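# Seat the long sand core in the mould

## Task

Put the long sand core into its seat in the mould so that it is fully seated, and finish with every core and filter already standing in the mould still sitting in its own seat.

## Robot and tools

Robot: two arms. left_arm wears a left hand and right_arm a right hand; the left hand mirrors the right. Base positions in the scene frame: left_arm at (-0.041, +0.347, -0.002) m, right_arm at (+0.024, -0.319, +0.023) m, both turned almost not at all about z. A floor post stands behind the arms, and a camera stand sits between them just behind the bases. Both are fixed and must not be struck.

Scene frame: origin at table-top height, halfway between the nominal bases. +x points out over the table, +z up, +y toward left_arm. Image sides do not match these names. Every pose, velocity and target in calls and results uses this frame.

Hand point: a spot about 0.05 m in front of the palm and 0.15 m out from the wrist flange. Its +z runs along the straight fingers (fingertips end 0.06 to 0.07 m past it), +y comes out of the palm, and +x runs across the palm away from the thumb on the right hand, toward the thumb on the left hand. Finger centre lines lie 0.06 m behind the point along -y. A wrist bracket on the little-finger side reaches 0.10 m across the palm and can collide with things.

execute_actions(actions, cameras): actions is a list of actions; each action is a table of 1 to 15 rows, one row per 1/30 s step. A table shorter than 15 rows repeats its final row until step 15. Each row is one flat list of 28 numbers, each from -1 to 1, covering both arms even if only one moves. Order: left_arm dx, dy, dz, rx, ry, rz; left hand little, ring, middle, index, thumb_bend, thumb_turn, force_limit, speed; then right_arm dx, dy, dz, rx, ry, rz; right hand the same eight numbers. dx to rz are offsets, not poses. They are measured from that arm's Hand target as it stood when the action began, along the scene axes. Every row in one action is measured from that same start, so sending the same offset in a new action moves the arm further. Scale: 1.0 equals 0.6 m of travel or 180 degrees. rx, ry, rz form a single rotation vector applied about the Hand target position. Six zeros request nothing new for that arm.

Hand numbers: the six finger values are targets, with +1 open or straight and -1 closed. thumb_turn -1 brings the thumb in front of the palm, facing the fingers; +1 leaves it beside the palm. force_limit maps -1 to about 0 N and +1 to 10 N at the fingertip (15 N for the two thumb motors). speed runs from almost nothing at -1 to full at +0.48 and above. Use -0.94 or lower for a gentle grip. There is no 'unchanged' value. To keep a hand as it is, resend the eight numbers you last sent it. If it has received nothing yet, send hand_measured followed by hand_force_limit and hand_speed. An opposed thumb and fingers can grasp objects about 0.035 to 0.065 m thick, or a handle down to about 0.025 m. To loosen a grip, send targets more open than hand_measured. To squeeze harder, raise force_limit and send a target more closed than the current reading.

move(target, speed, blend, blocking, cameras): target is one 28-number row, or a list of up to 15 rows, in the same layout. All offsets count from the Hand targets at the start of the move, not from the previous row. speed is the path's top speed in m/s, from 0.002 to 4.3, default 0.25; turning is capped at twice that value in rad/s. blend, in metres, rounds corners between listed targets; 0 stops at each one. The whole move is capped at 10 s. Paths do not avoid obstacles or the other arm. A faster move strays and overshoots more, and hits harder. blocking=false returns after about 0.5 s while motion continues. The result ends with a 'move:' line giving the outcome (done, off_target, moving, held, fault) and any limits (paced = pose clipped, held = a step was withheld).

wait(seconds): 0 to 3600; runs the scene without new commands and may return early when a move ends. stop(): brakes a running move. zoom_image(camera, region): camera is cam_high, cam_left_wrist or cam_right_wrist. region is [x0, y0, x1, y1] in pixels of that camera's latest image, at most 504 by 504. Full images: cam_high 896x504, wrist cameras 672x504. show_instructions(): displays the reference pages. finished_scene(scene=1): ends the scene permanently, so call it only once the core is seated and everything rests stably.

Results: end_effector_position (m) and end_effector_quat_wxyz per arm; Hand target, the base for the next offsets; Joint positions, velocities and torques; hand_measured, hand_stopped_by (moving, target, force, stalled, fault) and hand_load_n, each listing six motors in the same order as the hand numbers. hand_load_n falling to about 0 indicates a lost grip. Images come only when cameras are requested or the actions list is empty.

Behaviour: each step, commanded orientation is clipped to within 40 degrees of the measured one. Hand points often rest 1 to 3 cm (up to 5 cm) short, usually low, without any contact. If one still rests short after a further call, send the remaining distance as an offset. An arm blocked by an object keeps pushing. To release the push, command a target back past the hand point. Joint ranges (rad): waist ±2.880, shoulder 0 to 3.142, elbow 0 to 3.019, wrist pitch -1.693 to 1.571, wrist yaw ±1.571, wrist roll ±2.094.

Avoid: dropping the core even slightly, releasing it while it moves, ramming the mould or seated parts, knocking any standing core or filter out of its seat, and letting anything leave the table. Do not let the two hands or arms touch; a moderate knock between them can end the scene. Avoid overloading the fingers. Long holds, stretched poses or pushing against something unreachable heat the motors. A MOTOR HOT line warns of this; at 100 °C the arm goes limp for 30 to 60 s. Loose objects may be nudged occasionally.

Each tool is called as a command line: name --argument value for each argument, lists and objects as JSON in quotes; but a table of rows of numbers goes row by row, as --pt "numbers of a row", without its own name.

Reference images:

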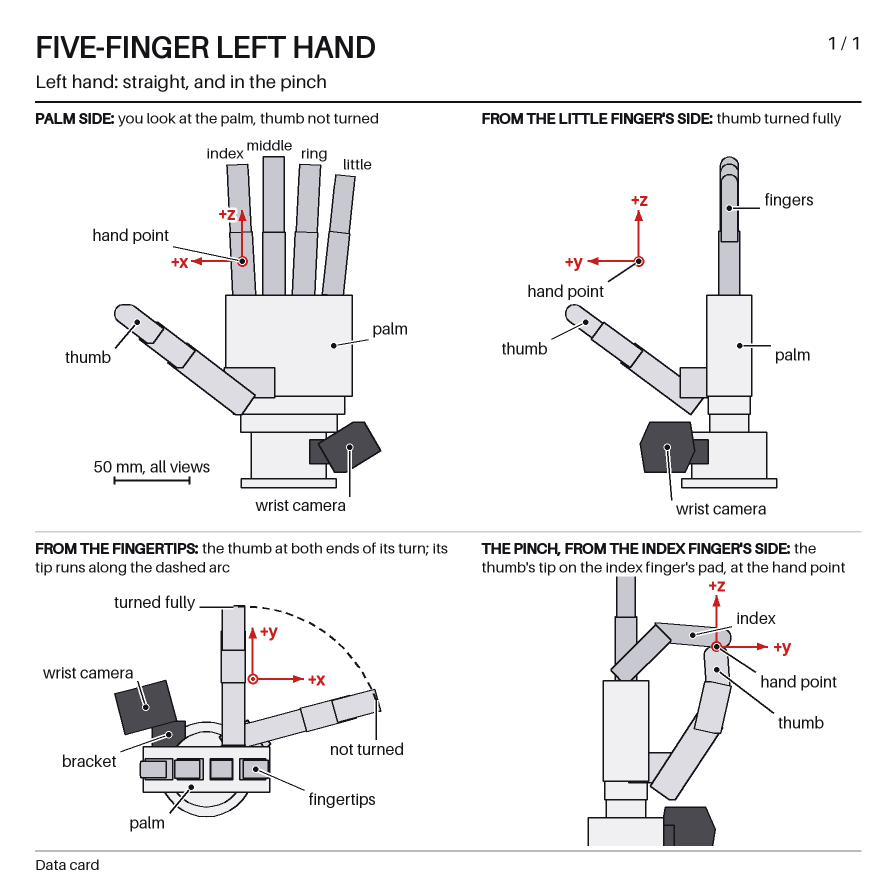

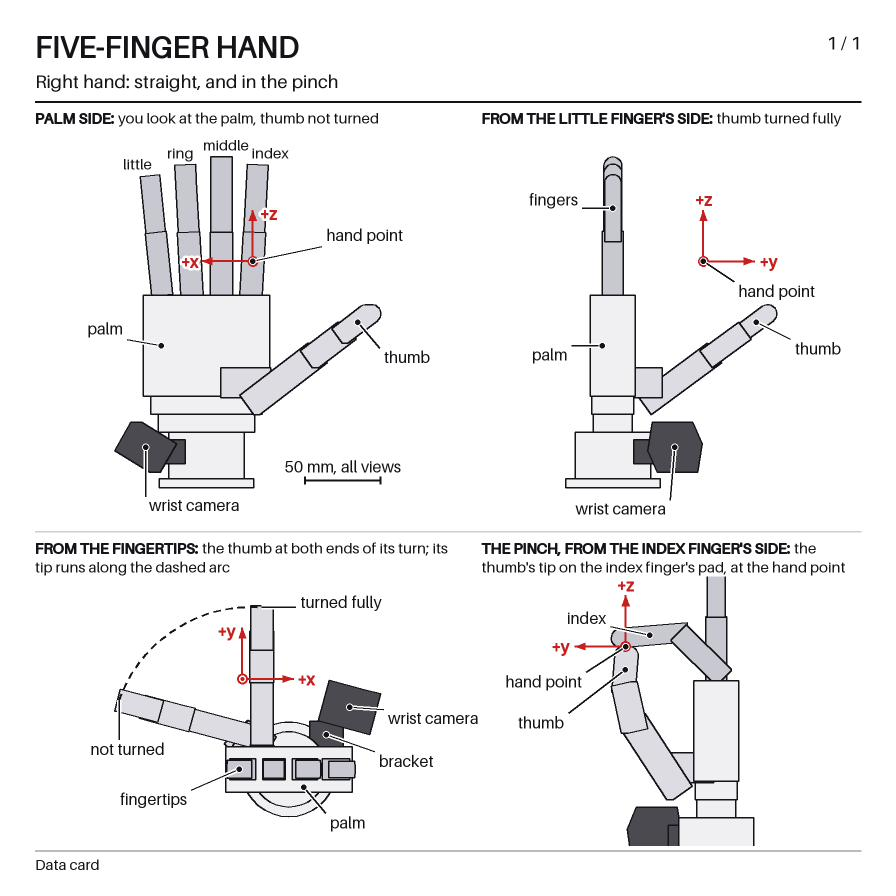

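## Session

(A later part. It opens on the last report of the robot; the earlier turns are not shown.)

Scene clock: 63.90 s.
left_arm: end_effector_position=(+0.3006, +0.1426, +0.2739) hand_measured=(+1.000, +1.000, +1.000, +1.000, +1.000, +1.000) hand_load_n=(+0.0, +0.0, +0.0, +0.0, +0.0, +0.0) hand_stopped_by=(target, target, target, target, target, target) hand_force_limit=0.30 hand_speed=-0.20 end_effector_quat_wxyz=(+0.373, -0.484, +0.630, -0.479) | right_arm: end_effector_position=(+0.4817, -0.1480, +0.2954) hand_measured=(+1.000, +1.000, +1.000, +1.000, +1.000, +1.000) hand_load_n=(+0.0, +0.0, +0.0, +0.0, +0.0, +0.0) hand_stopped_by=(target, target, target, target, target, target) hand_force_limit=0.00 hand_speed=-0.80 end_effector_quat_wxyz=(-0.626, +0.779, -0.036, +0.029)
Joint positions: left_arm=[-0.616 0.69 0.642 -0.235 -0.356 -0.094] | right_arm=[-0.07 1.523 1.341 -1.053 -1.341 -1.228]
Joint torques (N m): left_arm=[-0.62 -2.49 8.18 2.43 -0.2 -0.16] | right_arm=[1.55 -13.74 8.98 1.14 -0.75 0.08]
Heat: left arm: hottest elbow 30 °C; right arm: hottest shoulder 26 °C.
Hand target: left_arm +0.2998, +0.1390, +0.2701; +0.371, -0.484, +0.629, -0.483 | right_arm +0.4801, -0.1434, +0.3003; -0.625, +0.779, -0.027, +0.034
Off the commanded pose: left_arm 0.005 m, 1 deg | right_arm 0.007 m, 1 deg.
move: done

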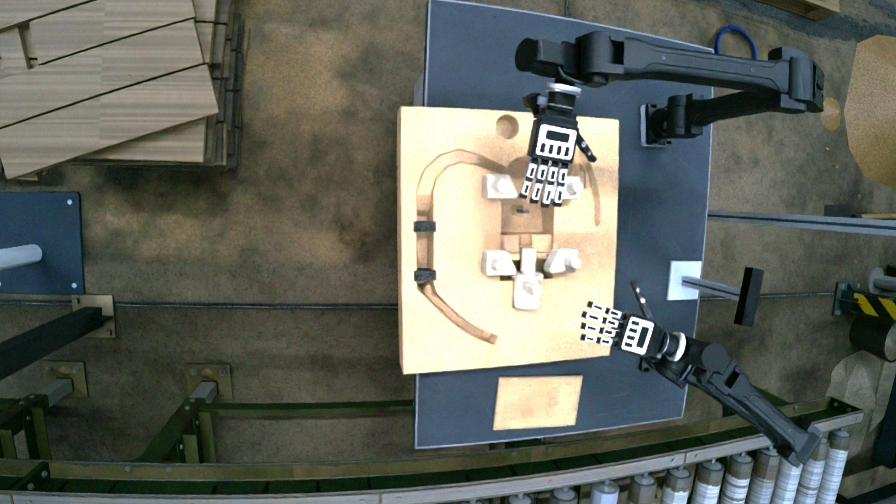

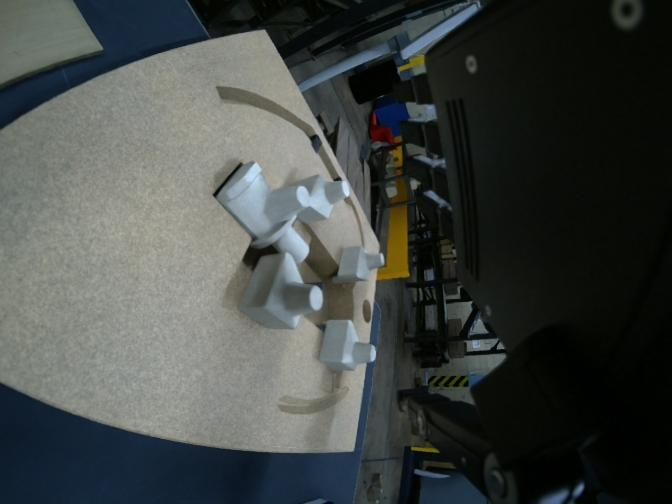

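move --target '[0,0,0,0,0,0,1,1,1,1,1,1,0.3,-0.2,-0.15,-0.03,-0.09,0,0,0,1,1,1,1,1,1,0,-0.8]' --cameras '["cam_high","cam_right_wrist"]' --speed 0.15

Scene clock: 67.13 s.
left_arm: end_effector_position=(+0.3006, +0.1426, +0.2739) hand_measured=(+1.000, +1.000, +1.000, +1.000, +1.000, +1.000) hand_load_n=(+0.0, +0.0, +0.0, +0.0, +0.0, +0.0) hand_stopped_by=(target, target, target, target, target, target) hand_force_limit=0.30 hand_speed=-0.20 end_effector_quat_wxyz=(+0.373, -0.484, +0.630, -0.479) | right_arm: end_effector_position=(+0.3877, -0.1561, +0.2420) hand_measured=(+1.000, +1.000, +1.000, +1.000, +1.000, +1.000) hand_load_n=(+0.0, +0.0, +0.0, +0.0, +0.5, +0.0) hand_stopped_by=(target, target, target, target, target, target) hand_force_limit=0.00 hand_speed=-0.80 end_effector_quat_wxyz=(-0.625, +0.780, -0.026, +0.027)
Joint positions: left_arm=[-0.616 0.69 0.642 -0.235 -0.356 -0.094] | right_arm=[-0.093 1.352 1.028 -1.08 -1.349 -1.411]
Joint torques (N m): left_arm=[-0.56 -2.49 8.16 2.32 -0.21 -0.16] | right_arm=[0.5 -10.05 9.18 -0.09 -0.95 -0.09]
Heat: left arm: hottest elbow 30 °C; right arm: hottest shoulder 26 °C.
Hand target: left_arm +0.2998, +0.1390, +0.2701; +0.371, -0.484, +0.629, -0.483 | right_arm +0.3902, -0.1614, +0.2464; -0.625, +0.779, -0.027, +0.035
Off the commanded pose: left_arm 0.005 m, 1 deg | right_arm 0.007 m, 1 deg.
move: done

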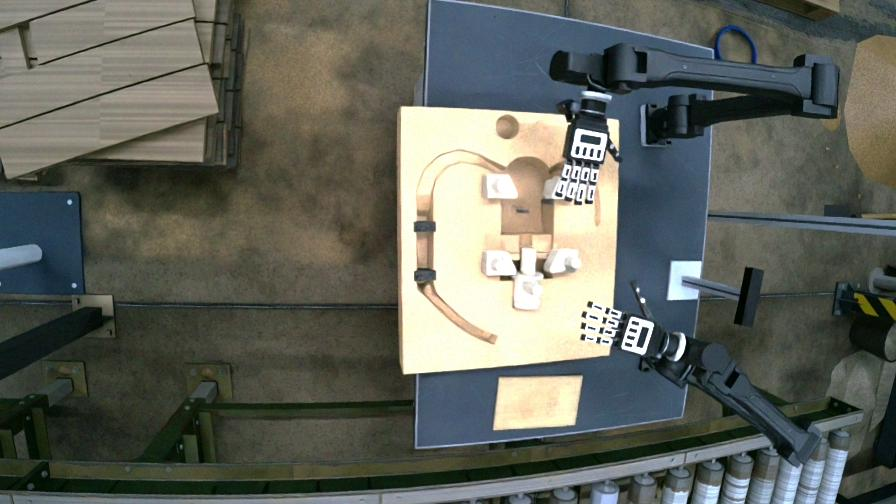

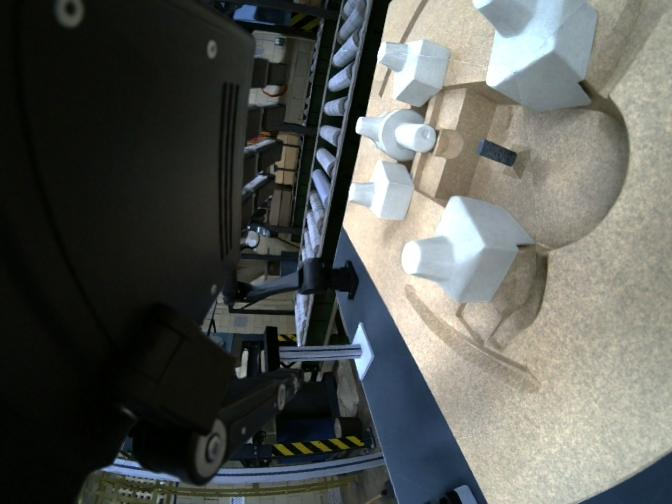

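zoom_image --camera "cam_right_wrist" --region '[340, 70, 500, 230]'

zoom_image --camera "cam_right_wrist" --region '[380, 95, 470, 175]'

Scaled by 3.150 from the camera's image (finer frame: 960x720).

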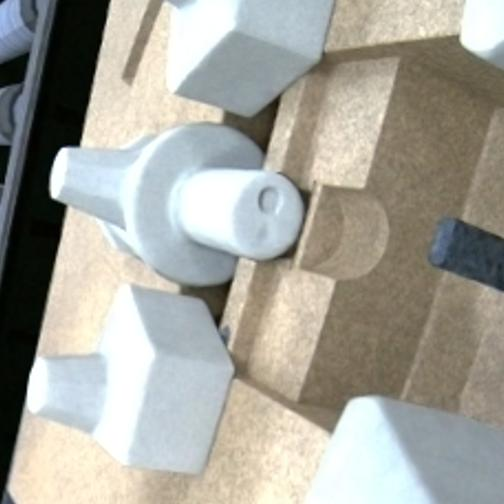

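Scaled by 5.600 from the camera's image (finer frame: 960x720).

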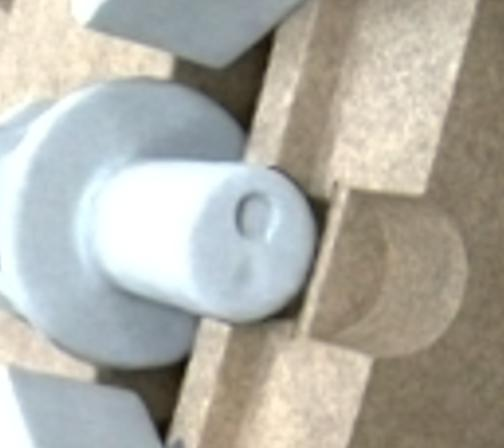

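move --pt "0.253 -0.065 0.03 0.036 0.134 0 1 1 0.25 0.25 0.8 -1 0.3 -0.2 0 0 0 0 0 0 1 1 1 1 1 1 0 -0.8" --pt "0.253 -0.09 -0.11 0.036 0.134 0 1 1 0.25 0.25 0.8 -1 0.3 -0.2 0 0 0 0 0 0 1 1 1 1 1 1 0 -0.8" --speed '[0.2,0.1]' --cameras '["cam_left_wrist"]'

zoom_image --camera "cam_left_wrist" --region '[160, 100, 440, 340]'

Scene clock: 72.03 s.
left_arm: end_effector_position=(+0.4525, +0.0908, +0.2095) hand_measured=(+1.000, +1.000, +0.250, +0.250, +0.800, -1.000) hand_load_n=(+0.0, +0.0, +0.0, +0.0, +0.0, +0.0) hand_stopped_by=(target, target, target, target, target, target) hand_force_limit=0.30 hand_speed=-0.20 end_effector_quat_wxyz=(+0.260, -0.552, +0.719, -0.333) | right_arm: end_effector_position=(+0.3877, -0.1561, +0.2420) hand_measured=(+1.000, +1.000, +1.000, +1.000, +1.000, +1.000) hand_load_n=(+0.0, +0.0, +0.0, +0.0, +0.0, -0.5) hand_stopped_by=(target, target, target, target, target, target) hand_force_limit=0.00 hand_speed=-0.80 end_effector_quat_wxyz=(-0.625, +0.780, -0.025, +0.028)
Joint positions: left_arm=[-0.46 1.371 1.149 -0.488 -0.163 -0.131] | right_arm=[-0.093 1.352 1.028 -1.08 -1.349 -1.412]
Joint torques (N m): left_arm=[-0.62 -12.16 7.86 2.02 -0.21 -0.15] | right_arm=[0.09 -10.29 8.94 -0.08 -0.96 -0.03]
Heat: left arm: hottest elbow 30 °C; right arm: hottest shoulder 26 °C.
Hand target: left_arm +0.4516, +0.0851, +0.2041; +0.258, -0.552, +0.719, -0.335 | right_arm +0.3902, -0.1612, +0.2463; -0.625, +0.779, -0.027, +0.035
Off the commanded pose: left_arm 0.008 m, 0 deg | right_arm 0.007 m, 1 deg.
move: done

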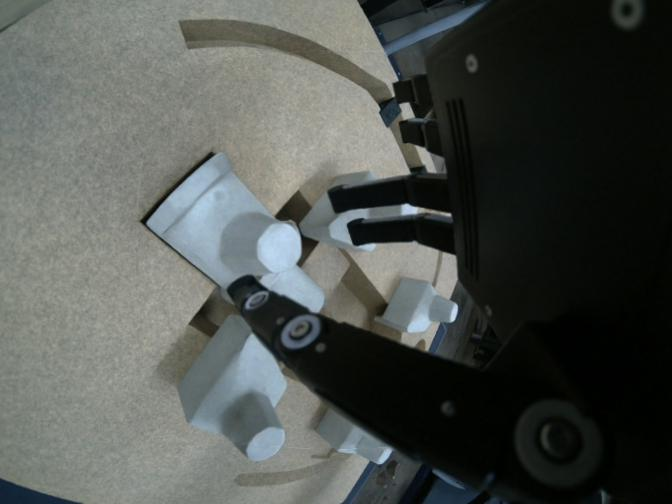

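Scaled by 1.800 from the camera's image (finer frame: 960x720).

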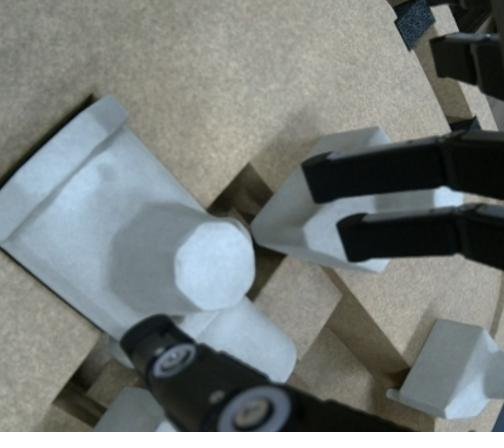

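move --pt "0 -0.005 -0.06 0 0 0 1 1 0.05 0.05 0.8 -1 -0.6 -0.8 0 0 0 0 0 0 1 1 1 1 1 1 0 -0.8" --pt "0 -0.005 -0.06 0 0 0 1 1 -0.52 -0.62 0.2 -1 0.1 -0.92 0 0 0 0 0 0 1 1 1 1 1 1 0 -0.8" --speed '[0.06,0.05]' --cameras '["cam_left_wrist","cam_right_wrist"]'

zoom_image --camera "cam_right_wrist" --region '[340, 50, 480, 190]'

Scene clock: 75.43 s.
left_arm: end_effector_position=(+0.4552, +0.0877, +0.1766) hand_measured=(+1.000, +1.000, -0.134, -0.270, +0.638, -1.000) hand_load_n=(+0.0, +0.0, +7.0, +6.0, +8.0, +0.0) hand_stopped_by=(target, target, force, force, force, target) hand_force_limit=0.10 hand_speed=-0.92 end_effector_quat_wxyz=(+0.263, -0.553, +0.715, -0.337) | right_arm: end_effector_position=(+0.3877, -0.1561, +0.2420) hand_measured=(+1.000, +1.000, +1.000, +1.000, +1.000, +1.000) hand_load_n=(+0.0, +0.0, +0.0, +0.0, +0.0, +0.0) hand_stopped_by=(target, target, target, target, target, target) hand_force_limit=0.00 hand_speed=-0.80 end_effector_quat_wxyz=(-0.625, +0.780, -0.025, +0.028)
Joint positions: left_arm=[-0.464 1.4 1.083 -0.383 -0.171 -0.137] | right_arm=[-0.093 1.352 1.028 -1.08 -1.349 -1.412]
Joint torques (N m): left_arm=[-0.56 -12.04 7.56 1.8 -0.11 -0.13] | right_arm=[0.09 -9.76 9.1 -0.16 -1.04 0]
Heat: left arm: hottest elbow 30 °C; right arm: hottest shoulder 26 °C.
Hand target: left_arm +0.4516, +0.0821, +0.1680; +0.258, -0.552, +0.719, -0.335 | right_arm +0.3902, -0.1612, +0.2463; -0.625, +0.779, -0.027, +0.035
Off the commanded pose: left_arm 0.011 m, 1 deg | right_arm 0.007 m, 1 deg.
move: off_target (left_arm)

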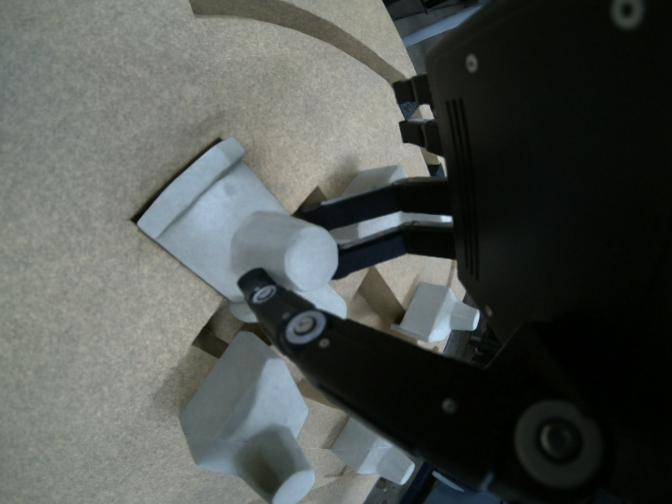

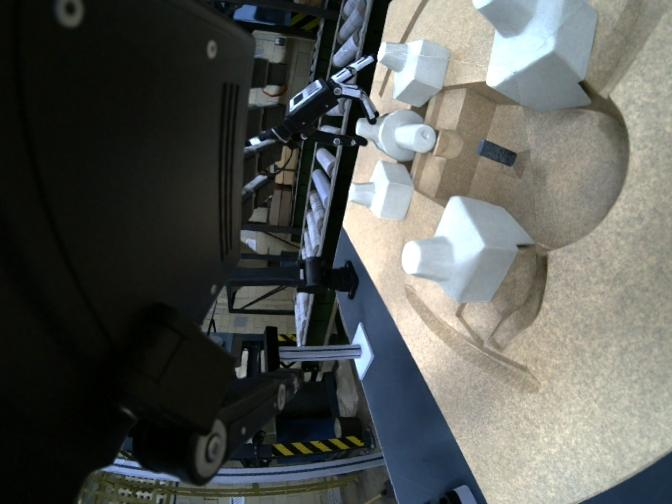

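Scaled by 3.600 from the camera's image (finer frame: 960x720).

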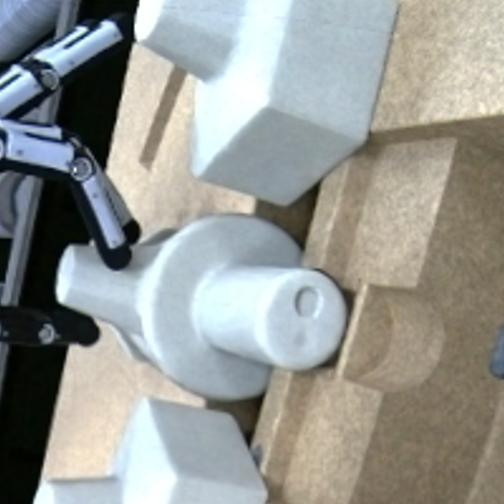

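move --pt "0 0 0.03 0 0 0 1 1 -0.52 -0.62 0.2 -1 0.1 -0.92 0 0 0 0 0 0 1 1 1 1 1 1 0 -0.8" --pt "0 0.05 0.03 0 0 0 1 1 -0.52 -0.62 0.2 -1 0.1 -0.92 0 0 0 0 0 0 1 1 1 1 1 1 0 -0.8" --speed 0.04 --cameras '["cam_left_wrist","cam_right_wrist"]'

zoom_image --camera "cam_right_wrist" --region '[340, 50, 480, 190]'

Scene clock: 77.67 s.
left_arm: end_effector_position=(+0.4555, +0.0970, +0.1797) hand_measured=(+1.000, +1.000, -0.134, -0.270, +0.638, -1.000) hand_load_n=(-0.5, +0.0, +6.5, +5.5, +8.5, +1.0) hand_stopped_by=(target, target, force, force, force, target) hand_force_limit=0.10 hand_speed=-0.92 end_effector_quat_wxyz=(+0.249, -0.555, +0.717, -0.341) | right_arm: end_effector_position=(+0.3877, -0.1561, +0.2420) hand_measured=(+1.000, +1.000, +1.000, +1.000, +1.000, +1.000) hand_load_n=(+0.0, +0.0, +0.0, +0.0, +0.0, +0.0) hand_stopped_by=(target, target, target, target, target, target) hand_force_limit=0.00 hand_speed=-0.80 end_effector_quat_wxyz=(-0.625, +0.780, -0.025, +0.028)
Joint positions: left_arm=[-0.432 1.39 1.083 -0.397 -0.121 -0.13] | right_arm=[-0.093 1.352 1.028 -1.08 -1.349 -1.412]
Joint torques (N m): left_arm=[1.44 -15.03 7.56 0.84 -0.24 0.14] | right_arm=[0.79 -9.82 9.07 -0.08 -1 -0.08]
Heat: left arm: hottest elbow 30 °C; right arm: hottest shoulder 26 °C.
Hand target: left_arm +0.4516, +0.1122, +0.1859; +0.258, -0.552, +0.719, -0.335 | right_arm +0.3902, -0.1612, +0.2463; -0.625, +0.779, -0.027, +0.035
Off the commanded pose: left_arm 0.017 m, 1 deg | right_arm 0.007 m, 1 deg.
move: off_target (left_arm)

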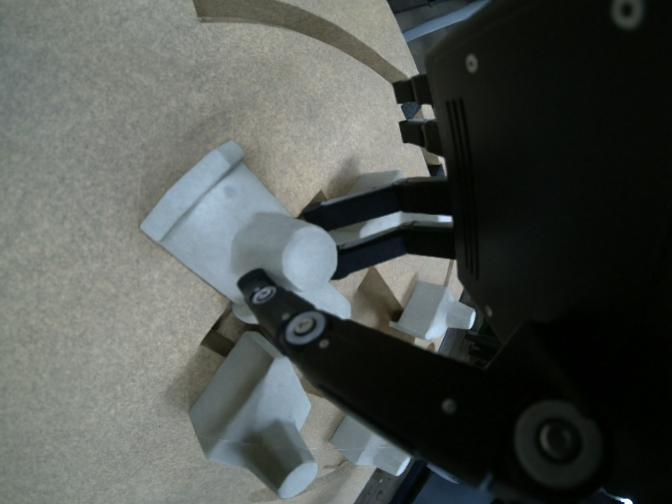

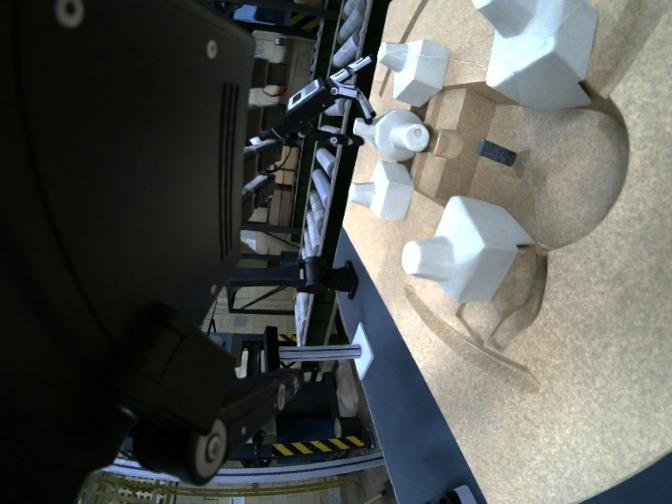

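Scaled by 3.600 from the camera's image (finer frame: 960x720).

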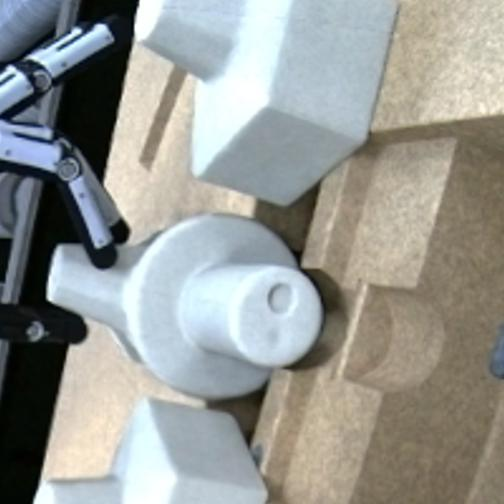

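zoom_image --camera "cam_left_wrist" --region '[120, 110, 350, 330]'

move --target '[0,-0.014,-0.04,0,0,0,1,1,-0.52,-0.62,0.2,-1,0.1,-0.92,0,0,0,0,0,0,1,1,1,1,1,1,0,-0.8]' --speed 0.03 --cameras '["cam_left_wrist","cam_right_wrist"]'

zoom_image --camera "cam_right_wrist" --region '[340, 50, 480, 190]'

zoom_image --camera "cam_left_wrist" --region '[120, 110, 350, 330]'

Scaled by 2.191 from the camera's image (finer frame: 960x720).

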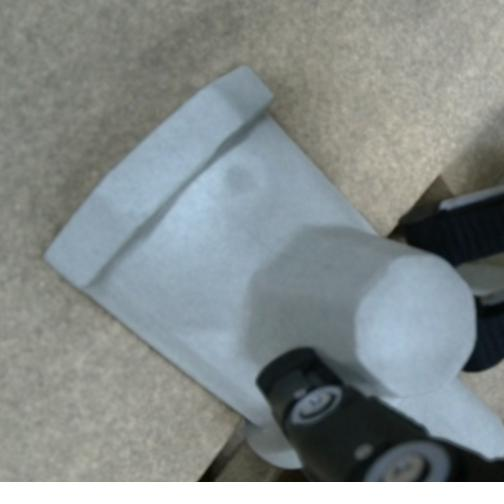

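Scene clock: 79.17 s.
left_arm: end_effector_position=(+0.4556, +0.0933, +0.1771) hand_measured=(+1.000, +1.000, -0.134, -0.270, +0.638, -1.000) hand_load_n=(+0.0, +0.0, +7.5, +8.0, +7.0, +1.0) hand_stopped_by=(target, target, force, force, force, target) hand_force_limit=0.10 hand_speed=-0.92 end_effector_quat_wxyz=(+0.252, -0.552, +0.712, -0.352) | right_arm: end_effector_position=(+0.3877, -0.1561, +0.2420) hand_measured=(+1.000, +1.000, +1.000, +1.000, +1.000, +1.000) hand_load_n=(+0.0, +0.0, +0.0, +0.0, +0.0, -0.5) hand_stopped_by=(target, target, target, target, target, target) hand_force_limit=0.00 hand_speed=-0.80 end_effector_quat_wxyz=(-0.625, +0.780, -0.025, +0.028)
Joint positions: left_arm=[-0.438 1.387 1.062 -0.356 -0.121 -0.136] | right_arm=[-0.093 1.352 1.028 -1.08 -1.349 -1.412]
Joint torques (N m): left_arm=[0.56 -12.51 6.53 1.61 -0.67 0.13] | right_arm=[-0.32 -9.76 8.85 -0.17 -1.02 -0.1]
Heat: left arm: hottest elbow 30 °C; right arm: hottest shoulder 26 °C.
Hand target: left_arm +0.4516, +0.1038, +0.1621; +0.258, -0.552, +0.719, -0.335 | right_arm +0.3902, -0.1612, +0.2463; -0.625, +0.779, -0.027, +0.035
Off the commanded pose: left_arm 0.019 m, 2 deg | right_arm 0.007 m, 1 deg.
move: off_target (left_arm)

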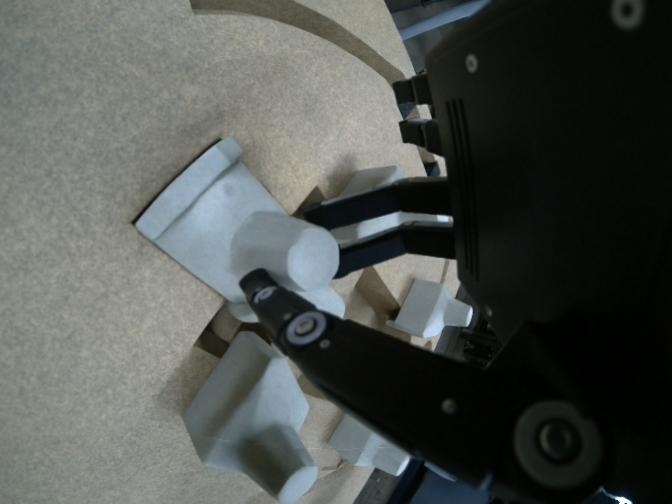

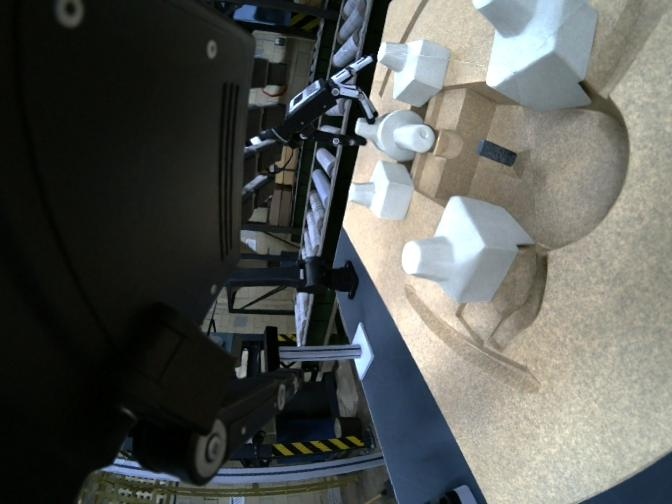

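Scaled by 3.600 from the camera's image (finer frame: 960x720).

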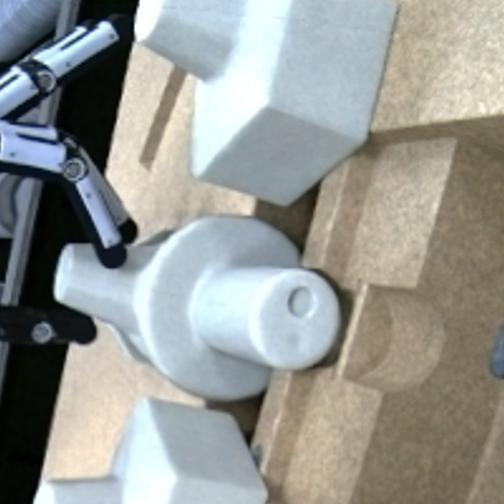

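Scaled by 2.191 from the camera's image (finer frame: 960x720).

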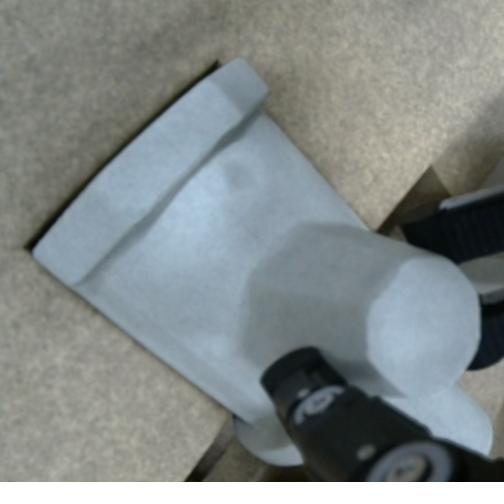

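move --target '[0,-0.005,-0.04,0,0,0,1,1,-0.52,-0.62,0.2,-1,0.1,-0.92,0,0,0,0,0,0,1,1,1,1,1,1,0,-0.8]' --speed 0.03 --cameras '["cam_left_wrist","cam_right_wrist"]'

zoom_image --camera "cam_right_wrist" --region '[340, 50, 480, 190]'

zoom_image --camera "cam_left_wrist" --region '[120, 110, 350, 330]'

Scene clock: 82.30 s.
left_arm: end_effector_position=(+0.4557, +0.0922, +0.1770) hand_measured=(+1.000, +1.000, -0.134, -0.270, +0.638, -1.000) hand_load_n=(+0.0, +0.0, +4.5, +6.5, +8.0, +1.5) hand_stopped_by=(target, target, force, force, force, target) hand_force_limit=0.10 hand_speed=-0.92 end_effector_quat_wxyz=(+0.261, -0.549, +0.705, -0.366) | right_arm: end_effector_position=(+0.3877, -0.1561, +0.2420) hand_measured=(+1.000, +1.000, +1.000, +1.000, +1.000, +1.000) hand_load_n=(+0.0, +0.0, +0.0, +0.0, +0.0, +0.0) hand_stopped_by=(target, target, target, target, target, target) hand_force_limit=0.00 hand_speed=-0.80 end_effector_quat_wxyz=(-0.625, +0.780, -0.025, +0.028)
Joint positions: left_arm=[-0.441 1.374 1.03 -0.3 -0.127 -0.137] | right_arm=[-0.093 1.352 1.028 -1.08 -1.349 -1.412]
Joint torques (N m): left_arm=[0.38 -9.05 5.82 1.92 -0.61 0.09] | right_arm=[0.5 -10.52 9.06 -0.24 -0.97 -0.08]
Heat: left arm: hottest elbow 30 °C; right arm: hottest shoulder 26 °C.
Hand target: left_arm +0.4516, +0.1006, +0.1380; +0.258, -0.552, +0.719, -0.335 | right_arm +0.3902, -0.1612, +0.2463; -0.625, +0.779, -0.027, +0.035
Off the commanded pose: left_arm 0.040 m, 4 deg | right_arm 0.007 m, 1 deg.
move: off_target (left_arm)

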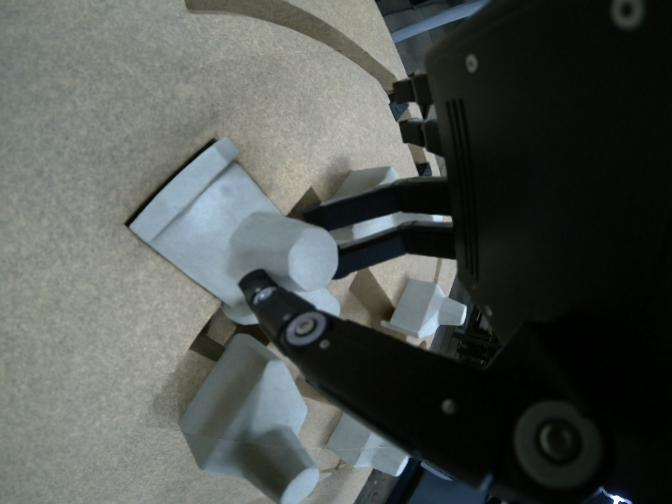

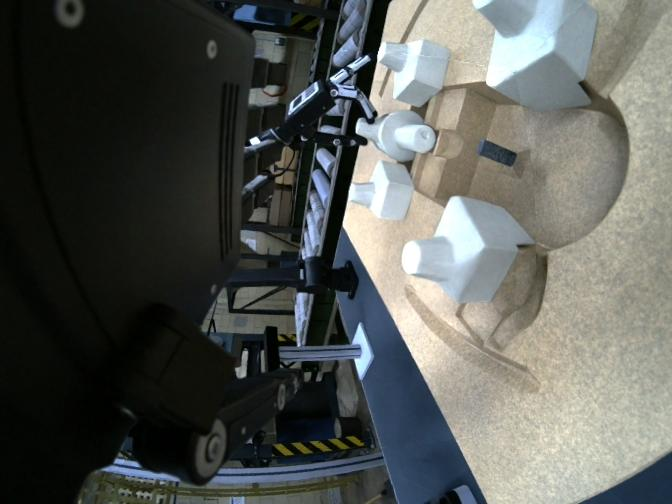

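Scaled by 3.600 from the camera's image (finer frame: 960x720).

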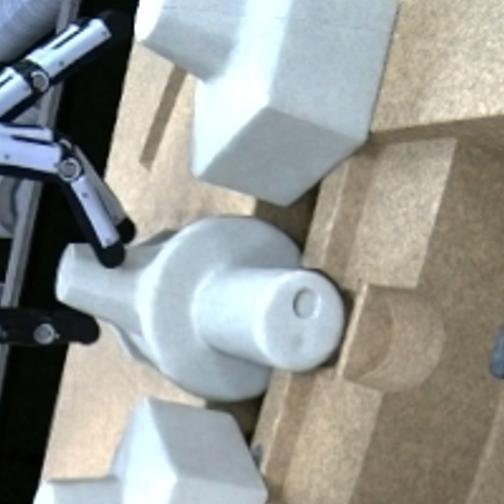

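Scaled by 2.191 from the camera's image (finer frame: 960x720).

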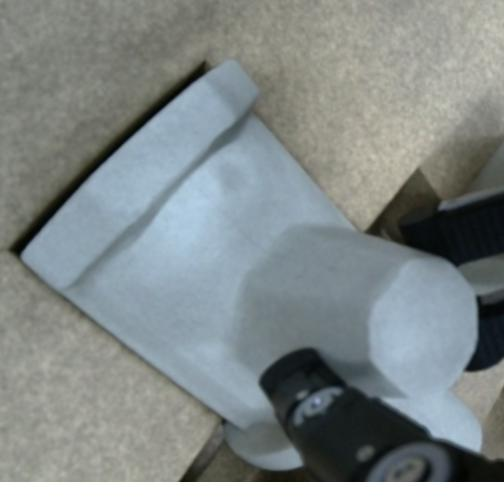

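move --pt "0 -0.015 0.07 0 0 0 1 1 -0.52 -0.62 0.2 -1 0.1 -0.92 0 0 0 0 0 0 1 1 1 1 1 1 0 -0.8" --pt "0 -0.06 0.07 0 0 0 1 1 -0.52 -0.62 0.2 -1 0.1 -0.92 0 0 0 0 0 0 1 1 1 1 1 1 0 -0.8" --speed 0.04 --cameras '["cam_high","cam_left_wrist","cam_right_wrist"]'

zoom_image --camera "cam_right_wrist" --region '[340, 50, 480, 190]'

zoom_image --camera "cam_left_wrist" --region '[120, 110, 350, 330]'

zoom_image --camera "cam_high" --region '[480, 220, 580, 320]'

Scene clock: 85.37 s.
left_arm: end_effector_position=(+0.4546, +0.0876, +0.1767) hand_measured=(+1.000, +1.000, -0.134, -0.270, +0.638, -1.000) hand_load_n=(+0.0, +0.0, +5.0, +3.5, +8.0, +0.0) hand_stopped_by=(target, target, force, force, force, target) hand_force_limit=0.10 hand_speed=-0.92 end_effector_quat_wxyz=(+0.273, -0.558, +0.711, -0.330) | right_arm: end_effector_position=(+0.3877, -0.1561, +0.2420) hand_measured=(+1.000, +1.000, +1.000, +1.000, +1.000, +1.000) hand_load_n=(+0.0, +0.0, +0.0, +0.0, +0.0, +0.0) hand_stopped_by=(target, target, target, target, target, target) hand_force_limit=0.00 hand_speed=-0.80 end_effector_quat_wxyz=(-0.625, +0.780, -0.025, +0.028)
Joint positions: left_arm=[-0.477 1.4 1.083 -0.388 -0.209 -0.149] | right_arm=[-0.093 1.352 1.028 -1.08 -1.349 -1.412]
Joint torques (N m): left_arm=[-2.2 -11.22 10.59 0.72 0.32 -0.24] | right_arm=[0.38 -10.34 8.94 -0.12 -0.93 -0.09]
Heat: left arm: hottest elbow 30 °C; right arm: hottest shoulder 26 °C.
Hand target: left_arm +0.4517, +0.0647, +0.1801; +0.258, -0.552, +0.719, -0.335 | right_arm +0.3902, -0.1612, +0.2463; -0.625, +0.779, -0.027, +0.035
Off the commanded pose: left_arm 0.023 m, 2 deg | right_arm 0.007 m, 1 deg.
move: off_target (left_arm)

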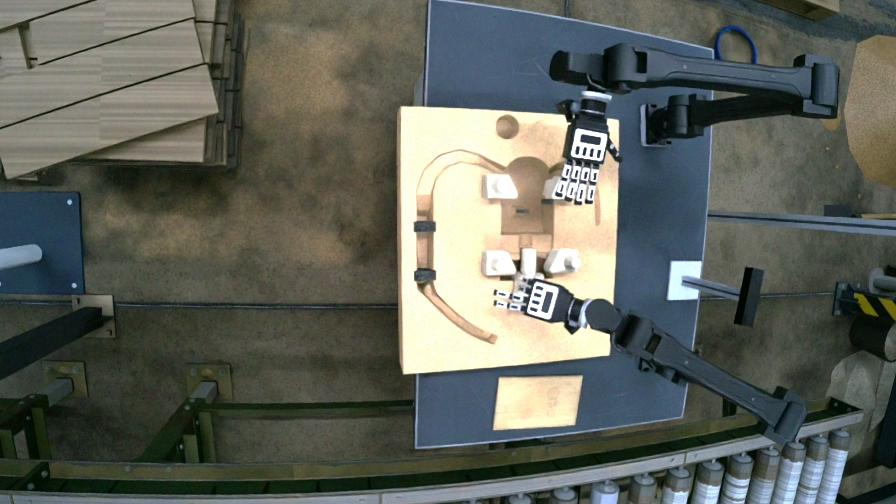

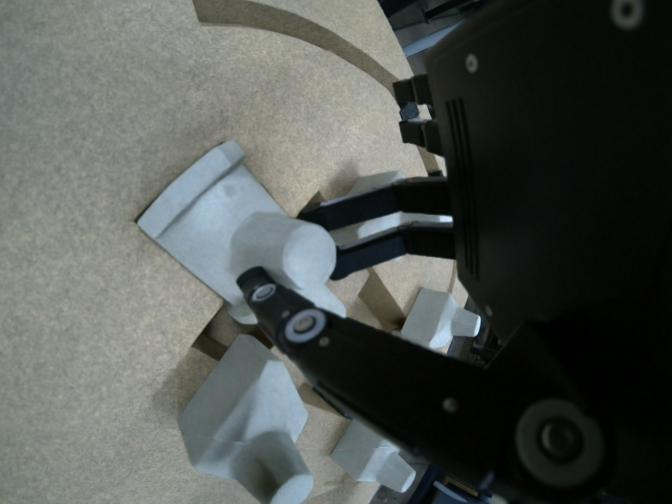

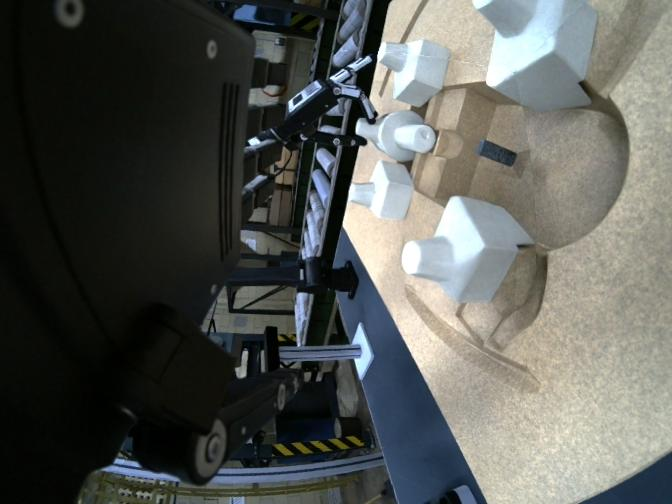

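Scaled by 3.600 from the camera's image (finer frame: 960x720).

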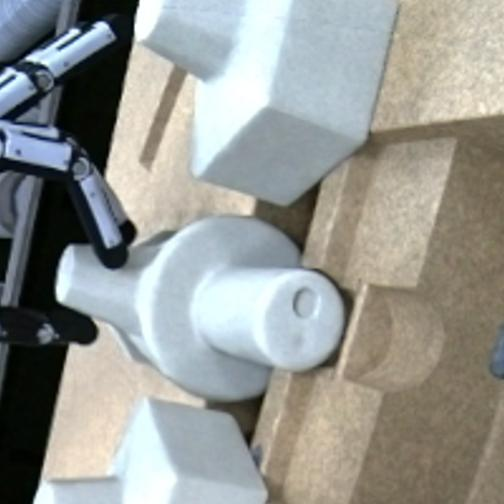

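Scaled by 2.191 from the camera's image (finer frame: 960x720).

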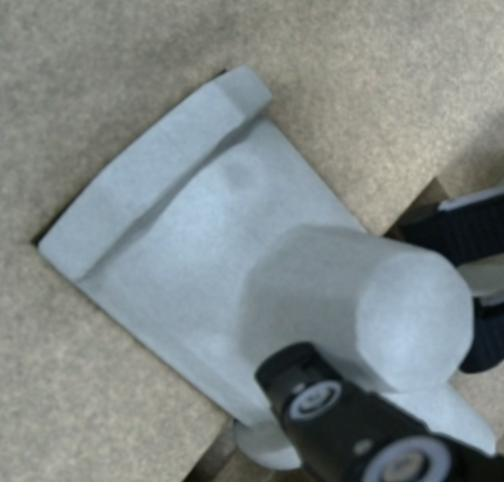

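Scaled by 5.040.

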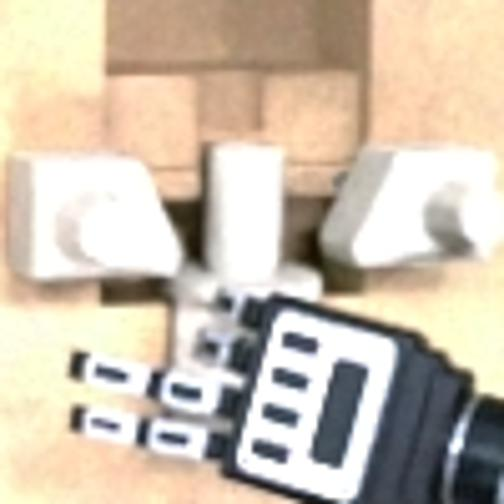

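move --pt "0.0 0.05 -0.02 0 0 0 1 1 -0.52 -0.62 0.2 -1 0.1 -0.92 0 0 0 0 0 0 1 1 1 1 1 1 0 -0.8" --pt "0.03 0.05 -0.045 0 0 0 1 1 -0.52 -0.62 0.2 -1 0.1 -0.92 0 0 0 0 0 0 1 1 1 1 1 1 0 -0.8" --speed 0.04 --cameras '["cam_left_wrist","cam_right_wrist"]'

zoom_image --camera "cam_right_wrist" --region '[340, 50, 480, 190]'

Scene clock: 89.20 s.
left_arm: end_effector_position=(+0.4593, +0.0901, +0.1778) hand_measured=(+1.000, +1.000, -0.134, -0.270, +0.638, -1.000) hand_load_n=(+0.0, +0.0, +3.5, +3.0, +9.0, +0.5) hand_stopped_by=(target, target, force, force, force, target) hand_force_limit=0.10 hand_speed=-0.92 end_effector_quat_wxyz=(+0.259, -0.548, +0.716, -0.347) | right_arm: end_effector_position=(+0.3877, -0.1561, +0.2420) hand_measured=(+1.000, +1.000, +1.000, +1.000, +1.000, +1.000) hand_load_n=(+0.0, +0.0, +0.0, +0.0, +0.0, +0.0) hand_stopped_by=(target, target, target, target, target, target) hand_force_limit=0.00 hand_speed=-0.80 end_effector_quat_wxyz=(-0.625, +0.780, -0.025, +0.028)
Joint positions: left_arm=[-0.447 1.4 1.079 -0.362 -0.138 -0.124] | right_arm=[-0.093 1.352 1.028 -1.08 -1.349 -1.412]
Joint torques (N m): left_arm=[1.14 -9.11 7.68 2.65 -0.1 -0.01] | right_arm=[0.5 -9.7 9.13 0.01 -0.96 -0.01]
Heat: left arm: hottest elbow 30 °C; right arm: hottest shoulder 26 °C.
Hand target: left_arm +0.4696, +0.0946, +0.1529; +0.258, -0.552, +0.719, -0.335 | right_arm +0.3902, -0.1612, +0.2463; -0.625, +0.779, -0.027, +0.035
Off the commanded pose: left_arm 0.027 m, 1 deg | right_arm 0.007 m, 1 deg.
move: off_target (left_arm)

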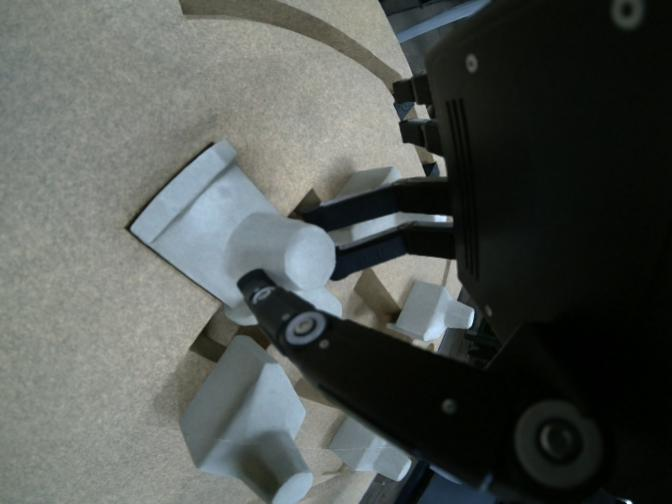

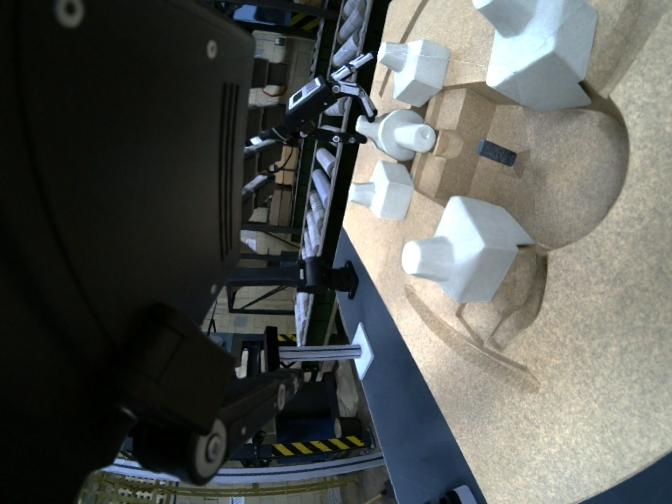

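Scaled by 3.600 from the camera's image (finer frame: 960x720).

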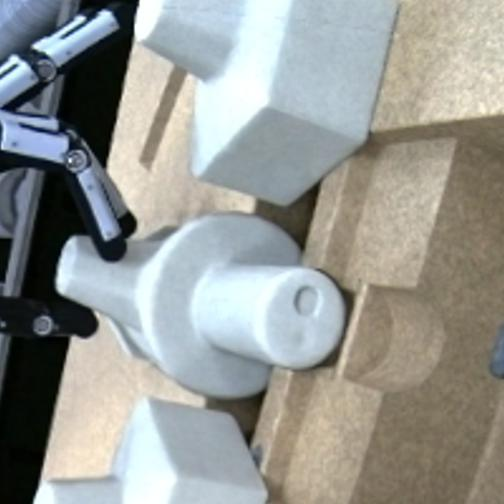

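move --pt "-0.02 -0.05 0.03 0 0 0 1 1 -0.52 -0.62 0.2 -1 0.1 -0.92 0 0 0 0 0 0 1 1 1 1 1 1 0 -0.8" --pt "-0.02 -0.1 0.03 0 0 0 1 1 -0.52 -0.62 0.2 -1 0.1 -0.92 0 0 0 0 0 0 1 1 1 1 1 1 0 -0.8" --speed 0.04 --cameras '["cam_left_wrist","cam_right_wrist"]'

zoom_image --camera "cam_right_wrist" --region '[340, 50, 480, 190]'

zoom_image --camera "cam_left_wrist" --region '[120, 110, 350, 330]'

Scene clock: 95.17 s.
left_arm: end_effector_position=(+0.4580, +0.0841, +0.1757) hand_measured=(+1.000, +1.000, -0.134, -0.270, +0.638, -1.000) hand_load_n=(+0.0, +0.0, +3.0, +0.0, +9.0, -1.5) hand_stopped_by=(target, target, force, force, force, target) hand_force_limit=0.10 hand_speed=-0.92 end_effector_quat_wxyz=(+0.291, -0.555, +0.714, -0.313) | right_arm: end_effector_position=(+0.3877, -0.1561, +0.2420) hand_measured=(+1.000, +1.000, +1.000, +1.000, +1.000, +1.000) hand_load_n=(+0.0, -0.5, +0.0, +0.0, +0.0, +0.0) hand_stopped_by=(target, target, target, target, target, target) hand_force_limit=0.00 hand_speed=-0.80 end_effector_quat_wxyz=(-0.625, +0.780, -0.025, +0.028)
Joint positions: left_arm=[-0.501 1.42 1.107 -0.405 -0.267 -0.138] | right_arm=[-0.093 1.352 1.028 -1.08 -1.349 -1.412]
Joint torques (N m): left_arm=[-4.07 -9 11.28 1.63 1.07 -0.61] | right_arm=[0.73 -10.17 9.25 -0.14 -0.97 -0.05]
Heat: left arm: hottest elbow 30 °C; right arm: hottest elbow 27 °C.
Hand target: left_arm +0.4576, +0.0347, +0.1710; +0.258, -0.552, +0.719, -0.335 | right_arm +0.3902, -0.1612, +0.2463; -0.625, +0.779, -0.027, +0.035
Off the commanded pose: left_arm 0.050 m, 5 deg | right_arm 0.007 m, 1 deg.
move: off_target (left_arm)

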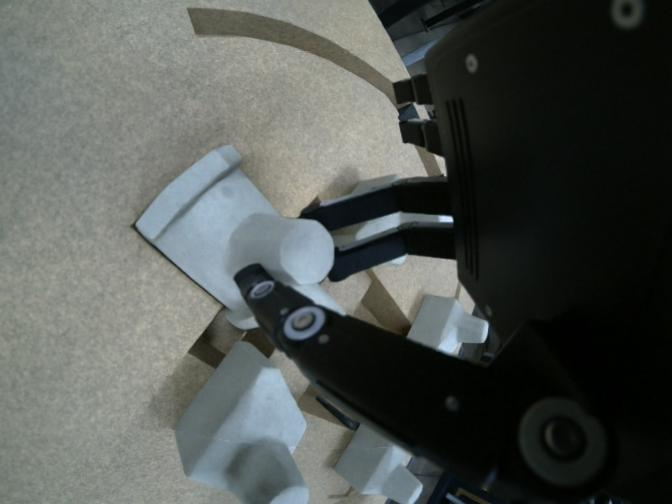

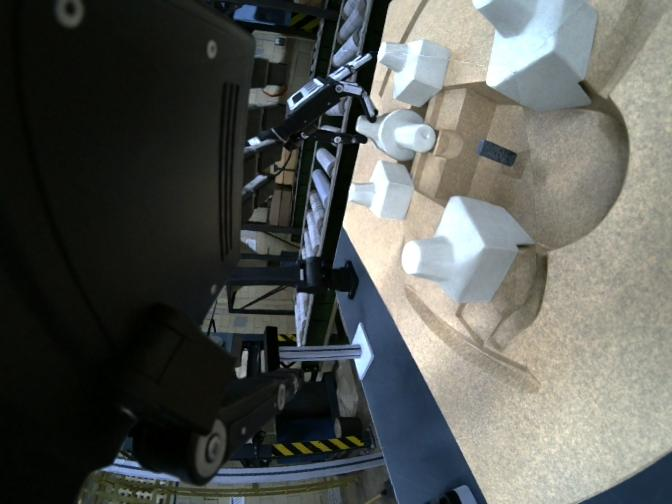

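Scaled by 3.600 from the camera's image (finer frame: 960x720).

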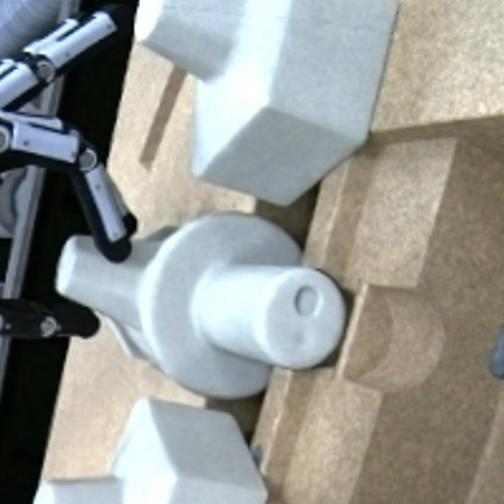

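Scaled by 2.191 from the camera's image (finer frame: 960x720).

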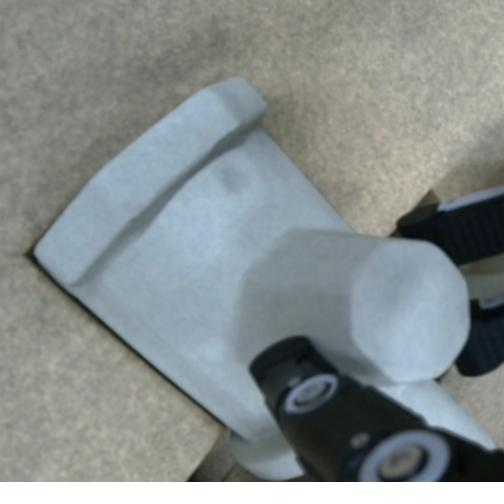

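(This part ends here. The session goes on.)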